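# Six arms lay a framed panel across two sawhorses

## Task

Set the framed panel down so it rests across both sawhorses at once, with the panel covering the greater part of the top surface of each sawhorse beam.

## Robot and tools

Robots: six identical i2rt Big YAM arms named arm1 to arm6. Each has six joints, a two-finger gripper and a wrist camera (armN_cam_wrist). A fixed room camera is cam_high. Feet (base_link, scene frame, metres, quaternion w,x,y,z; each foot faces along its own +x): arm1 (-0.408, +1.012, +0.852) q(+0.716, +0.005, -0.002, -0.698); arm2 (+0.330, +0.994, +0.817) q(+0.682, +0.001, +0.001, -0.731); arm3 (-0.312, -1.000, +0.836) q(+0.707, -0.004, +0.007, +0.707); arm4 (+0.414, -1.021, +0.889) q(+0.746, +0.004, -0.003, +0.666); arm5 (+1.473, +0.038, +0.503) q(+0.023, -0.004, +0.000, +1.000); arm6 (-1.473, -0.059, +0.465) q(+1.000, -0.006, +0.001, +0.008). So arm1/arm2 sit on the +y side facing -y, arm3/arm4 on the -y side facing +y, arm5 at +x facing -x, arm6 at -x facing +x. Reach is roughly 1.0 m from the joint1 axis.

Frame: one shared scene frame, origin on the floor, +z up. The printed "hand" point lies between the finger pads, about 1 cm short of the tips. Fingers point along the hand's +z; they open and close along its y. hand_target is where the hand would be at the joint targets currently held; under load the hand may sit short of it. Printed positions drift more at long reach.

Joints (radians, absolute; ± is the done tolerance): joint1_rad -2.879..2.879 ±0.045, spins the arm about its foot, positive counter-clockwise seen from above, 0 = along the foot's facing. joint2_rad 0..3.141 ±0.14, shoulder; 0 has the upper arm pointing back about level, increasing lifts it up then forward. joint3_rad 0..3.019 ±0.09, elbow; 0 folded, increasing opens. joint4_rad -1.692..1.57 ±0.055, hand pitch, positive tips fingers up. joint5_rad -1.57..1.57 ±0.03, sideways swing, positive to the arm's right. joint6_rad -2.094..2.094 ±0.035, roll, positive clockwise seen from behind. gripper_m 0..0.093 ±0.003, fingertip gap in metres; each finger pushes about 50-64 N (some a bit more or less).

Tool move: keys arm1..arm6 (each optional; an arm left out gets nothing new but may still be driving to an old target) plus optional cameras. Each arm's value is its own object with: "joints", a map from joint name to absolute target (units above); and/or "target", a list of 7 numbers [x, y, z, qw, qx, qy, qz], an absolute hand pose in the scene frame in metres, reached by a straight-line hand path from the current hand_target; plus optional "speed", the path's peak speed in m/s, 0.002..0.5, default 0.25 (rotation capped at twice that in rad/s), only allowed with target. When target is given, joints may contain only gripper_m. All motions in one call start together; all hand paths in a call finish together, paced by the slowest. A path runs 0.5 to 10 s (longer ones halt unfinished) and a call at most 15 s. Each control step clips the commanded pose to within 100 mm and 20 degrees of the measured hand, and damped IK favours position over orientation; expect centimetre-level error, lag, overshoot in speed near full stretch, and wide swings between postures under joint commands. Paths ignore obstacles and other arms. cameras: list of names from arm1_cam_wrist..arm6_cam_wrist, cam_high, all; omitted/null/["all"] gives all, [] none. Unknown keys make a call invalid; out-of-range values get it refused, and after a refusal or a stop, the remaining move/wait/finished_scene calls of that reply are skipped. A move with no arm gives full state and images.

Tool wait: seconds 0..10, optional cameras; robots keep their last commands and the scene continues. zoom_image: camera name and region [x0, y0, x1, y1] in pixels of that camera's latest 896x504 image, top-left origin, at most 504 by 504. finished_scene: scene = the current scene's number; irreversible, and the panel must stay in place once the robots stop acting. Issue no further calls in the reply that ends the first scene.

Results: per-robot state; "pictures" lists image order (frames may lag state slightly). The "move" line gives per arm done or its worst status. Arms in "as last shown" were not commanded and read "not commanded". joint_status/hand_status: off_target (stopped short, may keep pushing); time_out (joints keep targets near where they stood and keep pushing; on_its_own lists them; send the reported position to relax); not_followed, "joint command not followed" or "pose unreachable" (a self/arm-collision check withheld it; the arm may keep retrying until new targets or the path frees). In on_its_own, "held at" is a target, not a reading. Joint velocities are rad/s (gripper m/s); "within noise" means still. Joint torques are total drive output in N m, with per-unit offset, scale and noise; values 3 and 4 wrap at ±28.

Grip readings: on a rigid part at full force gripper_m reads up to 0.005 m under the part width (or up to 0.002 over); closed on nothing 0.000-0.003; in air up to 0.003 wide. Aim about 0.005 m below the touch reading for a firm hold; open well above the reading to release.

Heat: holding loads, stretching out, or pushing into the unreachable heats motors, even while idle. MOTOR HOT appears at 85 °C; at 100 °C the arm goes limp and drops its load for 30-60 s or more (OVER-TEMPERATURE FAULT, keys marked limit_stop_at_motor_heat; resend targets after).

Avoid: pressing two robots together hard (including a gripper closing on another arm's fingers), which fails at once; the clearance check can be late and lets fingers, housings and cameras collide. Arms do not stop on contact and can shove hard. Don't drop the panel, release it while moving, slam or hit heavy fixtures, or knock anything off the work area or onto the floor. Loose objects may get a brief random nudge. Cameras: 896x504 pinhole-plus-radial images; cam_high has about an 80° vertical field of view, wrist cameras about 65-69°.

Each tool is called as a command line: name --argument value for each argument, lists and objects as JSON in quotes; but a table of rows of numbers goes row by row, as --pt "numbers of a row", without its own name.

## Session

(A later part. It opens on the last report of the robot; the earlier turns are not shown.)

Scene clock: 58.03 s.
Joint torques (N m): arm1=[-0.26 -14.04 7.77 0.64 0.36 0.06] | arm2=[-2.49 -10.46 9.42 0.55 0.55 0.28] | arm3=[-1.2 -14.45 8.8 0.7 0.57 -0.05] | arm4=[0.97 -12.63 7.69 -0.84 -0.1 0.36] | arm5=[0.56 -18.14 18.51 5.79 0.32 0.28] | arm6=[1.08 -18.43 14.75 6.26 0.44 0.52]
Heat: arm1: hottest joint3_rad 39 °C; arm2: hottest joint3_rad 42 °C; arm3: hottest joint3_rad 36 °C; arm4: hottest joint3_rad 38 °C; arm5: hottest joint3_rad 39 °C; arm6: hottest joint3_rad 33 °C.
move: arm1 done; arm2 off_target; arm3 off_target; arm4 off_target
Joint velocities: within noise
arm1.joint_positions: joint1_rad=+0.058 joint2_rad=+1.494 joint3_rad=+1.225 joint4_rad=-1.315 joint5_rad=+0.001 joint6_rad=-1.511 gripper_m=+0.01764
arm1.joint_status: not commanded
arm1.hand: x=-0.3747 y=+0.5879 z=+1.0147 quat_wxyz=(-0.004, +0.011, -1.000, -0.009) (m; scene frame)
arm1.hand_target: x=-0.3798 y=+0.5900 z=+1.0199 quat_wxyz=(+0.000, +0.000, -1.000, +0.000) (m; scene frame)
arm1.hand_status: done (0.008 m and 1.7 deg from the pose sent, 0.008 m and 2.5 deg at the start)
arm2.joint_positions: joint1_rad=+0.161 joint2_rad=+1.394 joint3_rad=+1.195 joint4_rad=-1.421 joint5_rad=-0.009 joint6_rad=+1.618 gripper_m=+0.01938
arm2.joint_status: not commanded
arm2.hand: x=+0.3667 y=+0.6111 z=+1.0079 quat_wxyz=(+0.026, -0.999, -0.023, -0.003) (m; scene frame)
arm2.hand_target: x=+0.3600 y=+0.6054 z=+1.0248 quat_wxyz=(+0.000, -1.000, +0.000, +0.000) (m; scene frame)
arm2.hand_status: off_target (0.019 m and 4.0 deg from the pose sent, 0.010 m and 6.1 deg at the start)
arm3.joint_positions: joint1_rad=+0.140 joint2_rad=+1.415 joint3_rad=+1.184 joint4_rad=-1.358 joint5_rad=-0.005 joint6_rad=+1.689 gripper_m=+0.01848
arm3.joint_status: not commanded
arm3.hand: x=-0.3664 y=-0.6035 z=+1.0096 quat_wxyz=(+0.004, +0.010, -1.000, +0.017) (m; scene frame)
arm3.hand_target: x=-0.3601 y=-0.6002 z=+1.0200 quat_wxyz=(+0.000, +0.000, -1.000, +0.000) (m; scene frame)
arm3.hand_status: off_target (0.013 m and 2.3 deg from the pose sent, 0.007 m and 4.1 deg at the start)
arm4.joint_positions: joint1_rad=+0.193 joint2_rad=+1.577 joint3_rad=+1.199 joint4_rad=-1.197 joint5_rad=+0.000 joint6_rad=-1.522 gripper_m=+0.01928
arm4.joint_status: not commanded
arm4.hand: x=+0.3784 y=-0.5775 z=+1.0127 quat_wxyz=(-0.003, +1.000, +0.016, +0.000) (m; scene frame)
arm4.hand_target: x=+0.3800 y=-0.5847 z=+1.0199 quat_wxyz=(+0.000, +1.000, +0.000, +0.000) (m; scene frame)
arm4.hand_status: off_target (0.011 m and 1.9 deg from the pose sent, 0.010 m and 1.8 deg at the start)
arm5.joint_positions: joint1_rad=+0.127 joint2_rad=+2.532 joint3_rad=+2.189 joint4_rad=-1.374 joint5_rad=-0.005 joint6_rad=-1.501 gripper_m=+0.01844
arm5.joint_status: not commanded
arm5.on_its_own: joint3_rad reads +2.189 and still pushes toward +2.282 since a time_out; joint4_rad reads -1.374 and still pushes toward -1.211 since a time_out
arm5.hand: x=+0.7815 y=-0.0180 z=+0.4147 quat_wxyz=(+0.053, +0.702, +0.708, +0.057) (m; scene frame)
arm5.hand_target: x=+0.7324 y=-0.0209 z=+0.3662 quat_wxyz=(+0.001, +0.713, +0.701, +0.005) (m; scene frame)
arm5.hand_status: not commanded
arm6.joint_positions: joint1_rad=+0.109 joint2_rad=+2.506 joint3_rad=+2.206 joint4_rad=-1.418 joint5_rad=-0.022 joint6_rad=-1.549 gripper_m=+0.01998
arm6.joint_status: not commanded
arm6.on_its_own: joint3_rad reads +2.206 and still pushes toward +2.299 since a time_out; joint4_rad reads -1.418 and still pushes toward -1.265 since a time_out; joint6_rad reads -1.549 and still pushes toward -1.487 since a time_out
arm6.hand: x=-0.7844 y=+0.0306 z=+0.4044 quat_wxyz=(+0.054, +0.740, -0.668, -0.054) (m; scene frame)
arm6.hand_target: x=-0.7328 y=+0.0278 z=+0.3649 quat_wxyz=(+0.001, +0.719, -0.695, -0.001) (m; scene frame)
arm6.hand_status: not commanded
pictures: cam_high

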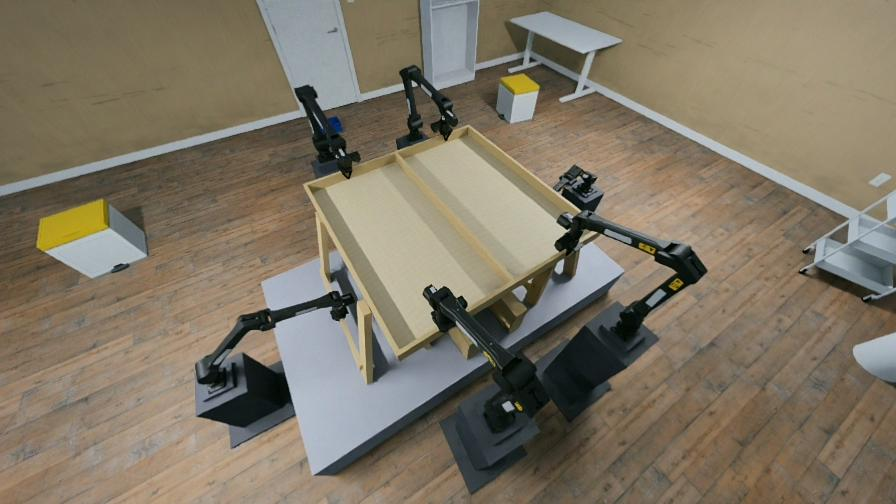

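move --arm1 '{"target":[-0.38,0.588,1.006,0,0,1,0],"speed":0.05}' --arm2 '{"target":[0.36,0.608,1.004,0,1,0,0],"speed":0.05}' --arm3 '{"target":[-0.36,-0.602,1.004,0,0,1,0],"speed":0.05}' --arm4 '{"target":[0.38,-0.580,1.006,0,1,0,0],"speed":0.05}' --cameras '[]'

move --arm1 '{"joints":{"gripper_m":0.05}}' --arm2 '{"joints":{"gripper_m":0.05}}' --arm3 '{"joints":{"gripper_m":0.05}}' --arm4 '{"joints":{"gripper_m":0.05}}' --arm5 '{"joints":{"gripper_m":0.09}}' --arm6 '{"joints":{"gripper_m":0.09}}'

Scene clock: 59.53 s.
Joint torques (N m): arm1=[-0.26 -12.28 6.9 1.21 0.37 0.06] | arm2=[-2.43 -8.12 7.23 1.01 0.58 0.27] | arm3=[-1.2 -12.63 7.15 1.24 0.58 -0.05] | arm4=[0.91 -10.46 7.2 0.16 -0.09 0.35] | arm5=[0.62 -18.14 18.51 5.81 0.32 0.28] | arm6=[1.08 -18.43 14.75 6.24 0.44 0.53]
Heat: arm1: hottest joint3_rad 39 °C; arm2: hottest joint3_rad 41 °C; arm3: hottest joint3_rad 35 °C; arm4: hottest joint3_rad 38 °C; arm5: hottest joint3_rad 39 °C; arm6: hottest joint3_rad 33 °C.
move: arm1 done; arm2 off_target; arm3 done; arm4 done
Joint velocities: within noise
arm1.joint_positions: joint1_rad=+0.058 joint2_rad=+1.487 joint3_rad=+1.215 joint4_rad=-1.293 joint5_rad=+0.001 joint6_rad=-1.510 gripper_m=+0.01753
arm1.joint_status: not commanded
arm1.hand: x=-0.3746 y=+0.5861 z=+1.0140 quat_wxyz=(-0.005, +0.011, -1.000, +0.001) (m; scene frame)
arm1.hand_target: x=-0.3798 y=+0.5882 z=+1.0060 quat_wxyz=(+0.000, +0.000, -1.000, +0.000) (m; scene frame)
arm1.hand_status: done (0.010 m and 1.4 deg from the pose sent, 0.010 m and 1.7 deg at the start)
arm2.joint_positions: joint1_rad=+0.161 joint2_rad=+1.372 joint3_rad=+1.171 joint4_rad=-1.382 joint5_rad=-0.010 joint6_rad=+1.619 gripper_m=+0.01826
arm2.joint_status: not commanded
arm2.hand: x=+0.3669 y=+0.6105 z=+1.0068 quat_wxyz=(+0.007, -1.000, -0.022, -0.004) (m; scene frame)
arm2.hand_target: x=+0.3600 y=+0.6081 z=+1.0040 quat_wxyz=(+0.000, -1.000, +0.000, +0.000) (m; scene frame)
arm2.hand_status: off_target (0.008 m and 2.7 deg from the pose sent, 0.009 m and 4.0 deg at the start)
arm3.joint_positions: joint1_rad=+0.140 joint2_rad=+1.400 joint3_rad=+1.167 joint4_rad=-1.327 joint5_rad=-0.006 joint6_rad=+1.689 gripper_m=+0.01806
arm3.joint_status: not commanded
arm3.hand: x=-0.3666 y=-0.6023 z=+1.0088 quat_wxyz=(+0.006, +0.010, -1.000, +0.003) (m; scene frame)
arm3.hand_target: x=-0.3601 y=-0.6021 z=+1.0041 quat_wxyz=(+0.000, +0.000, -1.000, +0.000) (m; scene frame)
arm3.hand_status: done (0.008 m and 1.4 deg from the pose sent, 0.009 m and 2.3 deg at the start)
arm4.joint_positions: joint1_rad=+0.193 joint2_rad=+1.577 joint3_rad=+1.196 joint4_rad=-1.188 joint5_rad=+0.000 joint6_rad=-1.522 gripper_m=+0.01915
arm4.joint_status: not commanded
arm4.hand: x=+0.3783 y=-0.5765 z=+1.0118 quat_wxyz=(-0.006, +1.000, +0.016, -0.001) (m; scene frame)
arm4.hand_target: x=+0.3800 y=-0.5801 z=+1.0060 quat_wxyz=(+0.000, +1.000, +0.000, +0.000) (m; scene frame)
arm4.hand_status: done (0.007 m and 2.0 deg from the pose sent, 0.007 m and 1.9 deg at the start)
arm5: as last shown
arm5.on_its_own: joint3_rad reads +2.189 and still pushes toward +2.282 since a time_out; joint4_rad reads -1.374 and still pushes toward -1.211 since a time_out
arm5.hand_target: x=+0.7324 y=-0.0209 z=+0.3663 quat_wxyz=(+0.001, +0.713, +0.701, +0.005) (m; scene frame)
arm6.joint_positions: joint1_rad=+0.109 joint2_rad=+2.507 joint3_rad=+2.206 joint4_rad=-1.418 joint5_rad=-0.022 joint6_rad=-1.549 gripper_m=+0.01998
arm6.joint_status: not commanded
arm6.on_its_own: joint3_rad reads +2.206 and still pushes toward +2.299 since a time_out; joint4_rad reads -1.418 and still pushes toward -1.265 since a time_out; joint6_rad reads -1.549 and still pushes toward -1.487 since a time_out
arm6.hand: x=-0.7845 y=+0.0306 z=+0.4042 quat_wxyz=(+0.054, +0.740, -0.668, -0.054) (m; scene frame)
arm6.hand_target: x=-0.7329 y=+0.0277 z=+0.3647 quat_wxyz=(+0.001, +0.719, -0.695, -0.002) (m; scene frame)
arm6.hand_status: not commanded
pictures: none
No camera images: "cameras" was empty.

Scene clock: 60.40 s.
Joint torques (N m): arm1=[-0.15 -12.16 8.38 0.94 0.09 0] | arm2=[-1.73 -8.23 7.57 0.59 0.28 0.09] | arm3=[-1.2 -12.57 7.75 0.92 0.16 -0.05] | arm4=[0.85 -10.46 7.34 0.17 -0.1 0.14] | arm5=[0.62 -20.31 15.1 3 -0.01 0.19] | arm6=[1.2 -20.84 11.38 3.12 0.17 0.08]
Heat: arm1: hottest joint3_rad 39 °C; arm2: hottest joint3_rad 41 °C; arm3: hottest joint3_rad 35 °C; arm4: hottest joint3_rad 38 °C; arm5: hottest joint3_rad 39 °C; arm6: hottest joint3_rad 33 °C.
move: arm1 done; arm2 done; arm3 done; arm4 done; arm5 done; arm6 done
Joint velocities: within noise
arm1.joint_positions: joint1_rad=+0.056 joint2_rad=+1.487 joint3_rad=+1.194 joint4_rad=-1.287 joint5_rad=+0.008 joint6_rad=-1.505 gripper_m=+0.04994
arm1.joint_status: all done
arm1.hand: x=-0.3770 y=+0.5917 z=+1.0065 quat_wxyz=(-0.001, +0.007, -1.000, -0.006) (m; scene frame)
arm1.hand_target: x=-0.3799 y=+0.5881 z=+1.0062 quat_wxyz=(+0.000, +0.000, -1.000, +0.000) (m; scene frame)
arm1.hand_status: not commanded
arm2.joint_positions: joint1_rad=+0.154 joint2_rad=+1.372 joint3_rad=+1.166 joint4_rad=-1.370 joint5_rad=-0.002 joint6_rad=+1.639 gripper_m=+0.04989
arm2.joint_status: all done
arm2.hand: x=+0.3628 y=+0.6085 z=+1.0052 quat_wxyz=(+0.003, -1.000, -0.009, -0.001) (m; scene frame)
arm2.hand_target: x=+0.3600 y=+0.6081 z=+1.0041 quat_wxyz=(+0.000, -1.000, +0.000, +0.000) (m; scene frame)
arm2.hand_status: not commanded
arm3.joint_positions: joint1_rad=+0.140 joint2_rad=+1.400 joint3_rad=+1.159 joint4_rad=-1.320 joint5_rad=+0.004 joint6_rad=+1.689 gripper_m=+0.04993
arm3.joint_status: all done
arm3.hand: x=-0.3648 y=-0.6028 z=+1.0060 quat_wxyz=(+0.001, +0.010, -1.000, +0.003) (m; scene frame)
arm3.hand_target: x=-0.3601 y=-0.6021 z=+1.0041 quat_wxyz=(+0.000, +0.000, -1.000, +0.000) (m; scene frame)
arm3.hand_status: not commanded
arm4.joint_positions: joint1_rad=+0.193 joint2_rad=+1.576 joint3_rad=+1.194 joint4_rad=-1.189 joint5_rad=+0.000 joint6_rad=-1.504 gripper_m=+0.04995
arm4.joint_status: all done
arm4.hand: x=+0.3784 y=-0.5773 z=+1.0115 quat_wxyz=(-0.005, +1.000, +0.007, +0.000) (m; scene frame)
arm4.hand_target: x=+0.3800 y=-0.5801 z=+1.0060 quat_wxyz=(+0.000, +1.000, +0.000, +0.000) (m; scene frame)
arm4.hand_status: not commanded
arm5.joint_positions: joint1_rad=+0.127 joint2_rad=+2.551 joint3_rad=+2.231 joint4_rad=-1.288 joint5_rad=+0.002 joint6_rad=-1.490 gripper_m=+0.08994
arm5.joint_status: all done
arm5.on_its_own: joint4_rad reads -1.288 and still pushes toward -1.211 since a time_out; joint4_rad moved +0.086 toward your old target -1.211
arm5.hand: x=+0.7486 y=-0.0194 z=+0.4136 quat_wxyz=(+0.014, +0.707, +0.707, +0.018) (m; scene frame)
arm5.hand_target: x=+0.7325 y=-0.0209 z=+0.3661 quat_wxyz=(+0.001, +0.713, +0.701, +0.005) (m; scene frame)
arm5.hand_status: not commanded
arm6.joint_positions: joint1_rad=+0.107 joint2_rad=+2.527 joint3_rad=+2.250 joint4_rad=-1.336 joint5_rad=-0.016 joint6_rad=-1.504 gripper_m=+0.08996
arm6.joint_status: all done
arm6.on_its_own: joint4_rad reads -1.336 and still pushes toward -1.265 since a time_out; joint4_rad moved +0.083 toward your old target -1.265
arm6.hand: x=-0.7520 y=+0.0322 z=+0.4032 quat_wxyz=(+0.016, +0.727, -0.687, -0.016) (m; scene frame)
arm6.hand_target: x=-0.7328 y=+0.0278 z=+0.3649 quat_wxyz=(+0.001, +0.719, -0.695, -0.001) (m; scene frame)
arm6.hand_status: not commanded
pictures: arm1_cam_wrist, arm2_cam_wrist, arm3_cam_wrist, arm4_cam_wrist, arm5_cam_wrist, arm6_cam_wrist, cam_high

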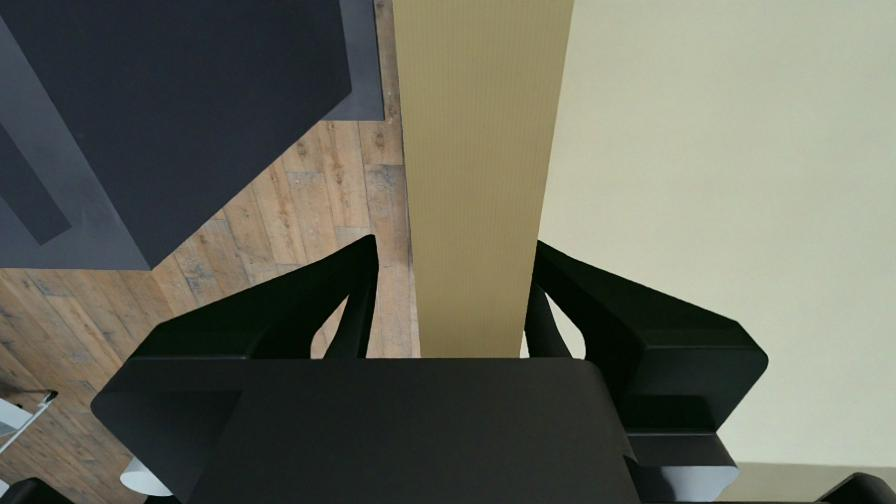

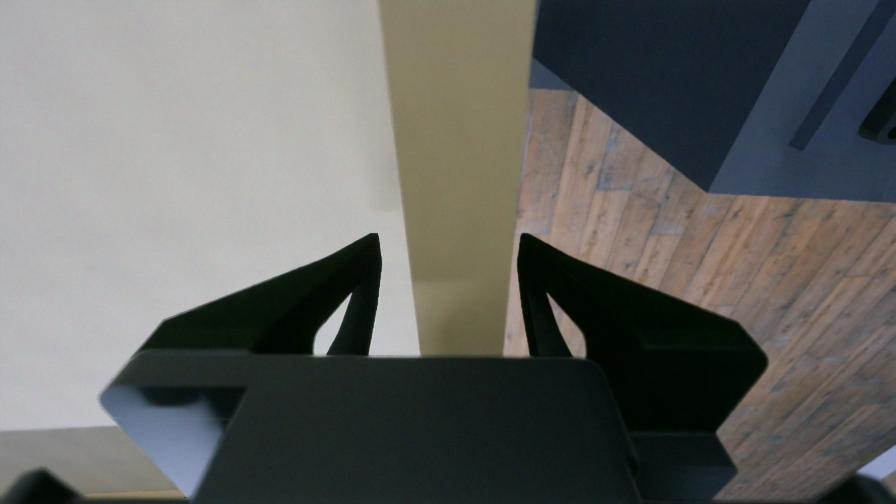

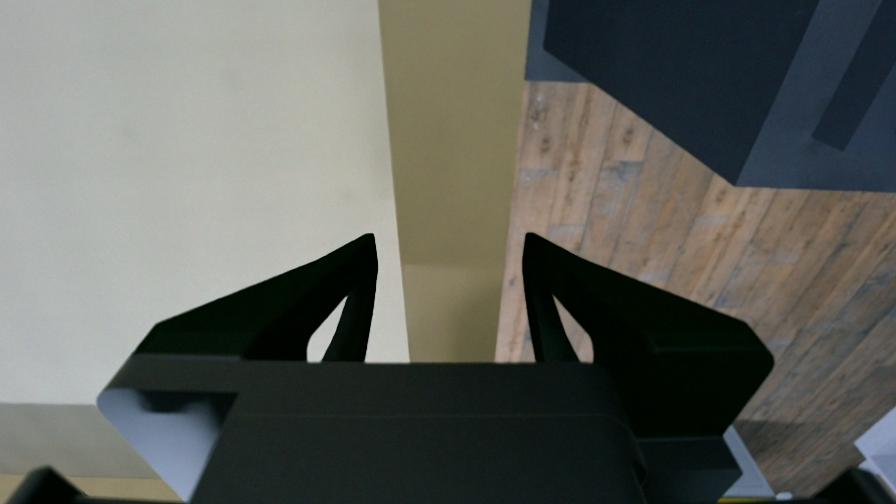

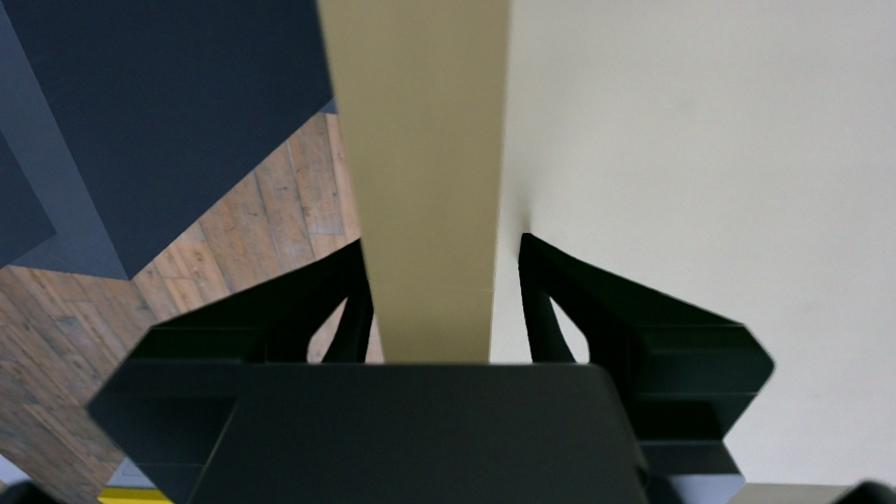

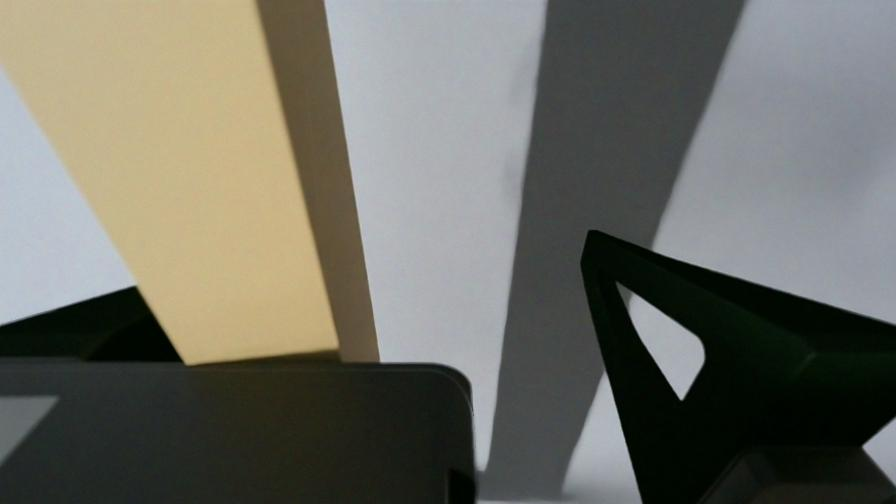

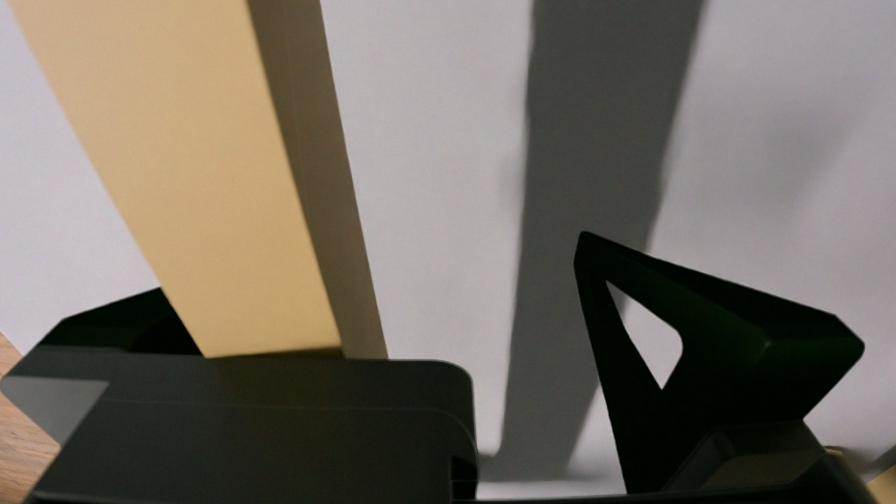

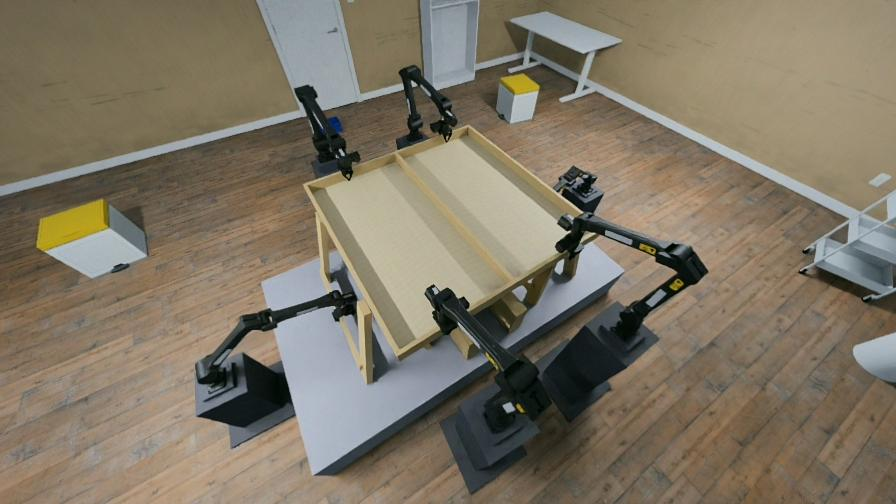

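move --arm1 '{"target":[-0.38,0.6,1.07,0,0,1,0],"speed":0.1}' --arm2 '{"target":[0.36,0.61,1.07,0,1,0,0],"speed":0.1}' --arm3 '{"target":[-0.36,-0.605,1.07,0,0,1,0],"speed":0.1}' --arm4 '{"target":[0.38,-0.583,1.07,0,1,0,0],"speed":0.1}' --arm5 '{"target":[0.78,-0.019,0.53,0,0.707,0.707,0],"speed":0.15}' --arm6 '{"target":[-0.78,0.032,0.53,0,0.727,-0.687,0],"speed":0.15}' --cameras '["cam_high","arm5_cam_wrist","arm6_cam_wrist","arm1_cam_wrist"]'

finished_scene --scene 1

Scene clock: 62.60 s.
Joint torques (N m): arm1=[0.15 -13.92 11.75 -0.92 0.09 0.01] | arm2=[-1.73 -9 12.12 -0.13 0.29 0.09] | arm3=[-1.03 -12.81 12.41 0.01 0.14 -0.03] | arm4=[0.79 -12.92 12.64 -1.51 -0.11 0.14] | arm5=[0.79 -25.7 9.99 0.05 -0.2 0.06] | arm6=[2.02 -28.34 7.68 -0.08 0.07 -0.06]
Heat: arm1: hottest joint3_rad 39 °C; arm2: hottest joint3_rad 41 °C; arm3: hottest joint3_rad 35 °C; arm4: hottest joint3_rad 38 °C; arm5: hottest joint3_rad 39 °C; arm6: hottest joint3_rad 33 °C.
move: arm1 off_target; arm2 off_target; arm3 off_target; arm4 off_target; arm5 done; arm6 off_target
Joint velocities: within noise
arm1.joint_positions: joint1_rad=+0.056 joint2_rad=+1.446 joint3_rad=+1.248 joint4_rad=-1.403 joint5_rad=+0.008 joint6_rad=-1.502 gripper_m=+0.04998
arm1.joint_status: not commanded
arm1.hand: x=-0.3784 y=+0.6037 z=+1.0426 quat_wxyz=(+0.000, +0.006, -1.000, -0.017) (m; scene frame)
arm1.hand_target: x=-0.3800 y=+0.6007 z=+1.0693 quat_wxyz=(+0.000, +0.000, -1.000, +0.000) (m; scene frame)
arm1.hand_status: off_target (0.028 m and 2.0 deg from the pose sent, 0.064 m and 1.1 deg at the start)
arm2.joint_positions: joint1_rad=+0.154 joint2_rad=+1.355 joint3_rad=+1.253 joint4_rad=-1.527 joint5_rad=-0.002 joint6_rad=+1.640 gripper_m=+0.04990
arm2.joint_status: not commanded
arm2.hand: x=+0.3617 y=+0.6219 z=+1.0446 quat_wxyz=(+0.030, -1.000, -0.008, +0.001) (m; scene frame)
arm2.hand_target: x=+0.3599 y=+0.6112 z=+1.0697 quat_wxyz=(+0.000, -1.000, +0.000, +0.000) (m; scene frame)
arm2.hand_status: off_target (0.028 m and 3.5 deg from the pose sent, 0.065 m and 1.1 deg at the start)
arm3.joint_positions: joint1_rad=+0.140 joint2_rad=+1.367 joint3_rad=+1.239 joint4_rad=-1.473 joint5_rad=+0.004 joint6_rad=+1.689 gripper_m=+0.04995
arm3.joint_status: not commanded
arm3.hand: x=-0.3625 y=-0.6168 z=+1.0487 quat_wxyz=(-0.001, +0.010, -1.000, +0.023) (m; scene frame)
arm3.hand_target: x=-0.3600 y=-0.6059 z=+1.0699 quat_wxyz=(+0.000, +0.000, -1.000, +0.000) (m; scene frame)
arm3.hand_status: off_target (0.024 m and 2.9 deg from the pose sent, 0.064 m and 1.2 deg at the start)
arm4.joint_positions: joint1_rad=+0.193 joint2_rad=+1.547 joint3_rad=+1.235 joint4_rad=-1.313 joint5_rad=+0.000 joint6_rad=-1.503 gripper_m=+0.05000
arm4.joint_status: not commanded
arm4.hand: x=+0.3797 y=-0.5928 z=+1.0385 quat_wxyz=(+0.022, +1.000, +0.006, +0.002) (m; scene frame)
arm4.hand_target: x=+0.3801 y=-0.5841 z=+1.0695 quat_wxyz=(+0.000, +1.000, +0.000, +0.000) (m; scene frame)
arm4.hand_status: off_target (0.033 m and 2.7 deg from the pose sent, 0.059 m and 1.0 deg at the start)
arm5.joint_positions: joint1_rad=+0.127 joint2_rad=+2.284 joint3_rad=+2.062 joint4_rad=-1.314 joint5_rad=+0.002 joint6_rad=-1.490 gripper_m=+0.08997
arm5.joint_status: not commanded
arm5.hand: x=+0.7730 y=-0.0174 z=+0.5372 quat_wxyz=(-0.009, +0.707, +0.707, -0.009) (m; scene frame)
arm5.hand_target: x=+0.7800 y=-0.0190 z=+0.5301 quat_wxyz=(+0.000, +0.707, +0.707, +0.000) (m; scene frame)
arm5.hand_status: done (0.010 m and 1.5 deg from the pose sent, 0.121 m and 2.6 deg at the start)
arm6.joint_positions: joint1_rad=+0.107 joint2_rad=+2.308 joint3_rad=+2.132 joint4_rad=-1.406 joint5_rad=-0.013 joint6_rad=-1.503 gripper_m=+0.08998
arm6.joint_status: not commanded
arm6.hand: x=-0.7788 y=+0.0295 z=+0.5125 quat_wxyz=(+0.005, +0.726, -0.687, -0.005) (m; scene frame)
arm6.hand_target: x=-0.7800 y=+0.0320 z=+0.5296 quat_wxyz=(+0.000, +0.727, -0.687, +0.000) (m; scene frame)
arm6.hand_status: off_target (0.018 m and 0.8 deg from the pose sent, 0.130 m and 2.6 deg at the start)
pictures: arm1_cam_wrist, arm5_cam_wrist, arm6_cam_wrist, cam_high

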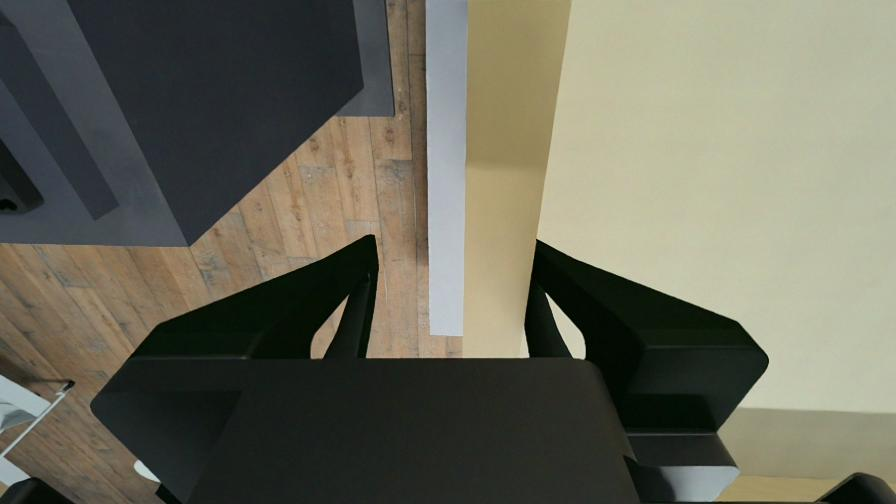

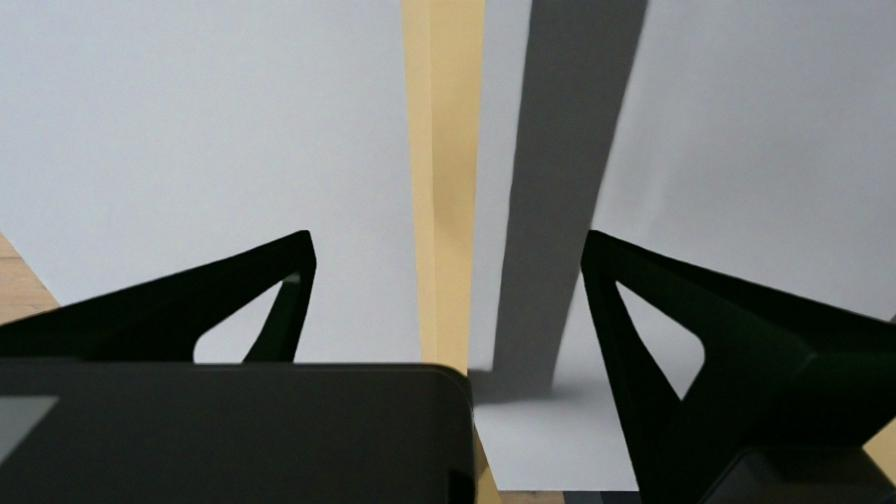

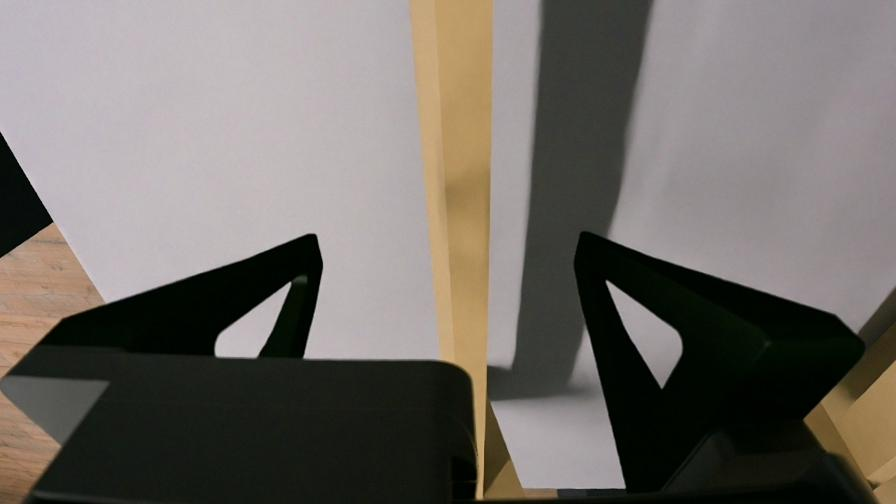

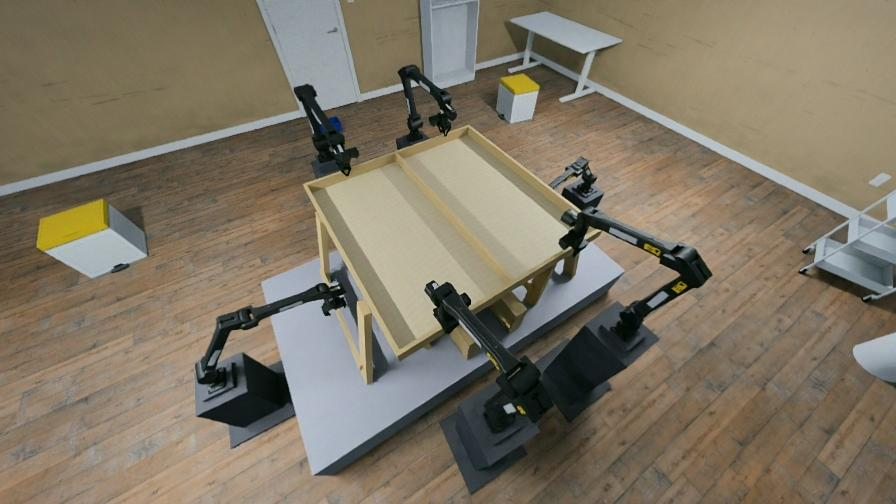

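The scene is finished: the task was done.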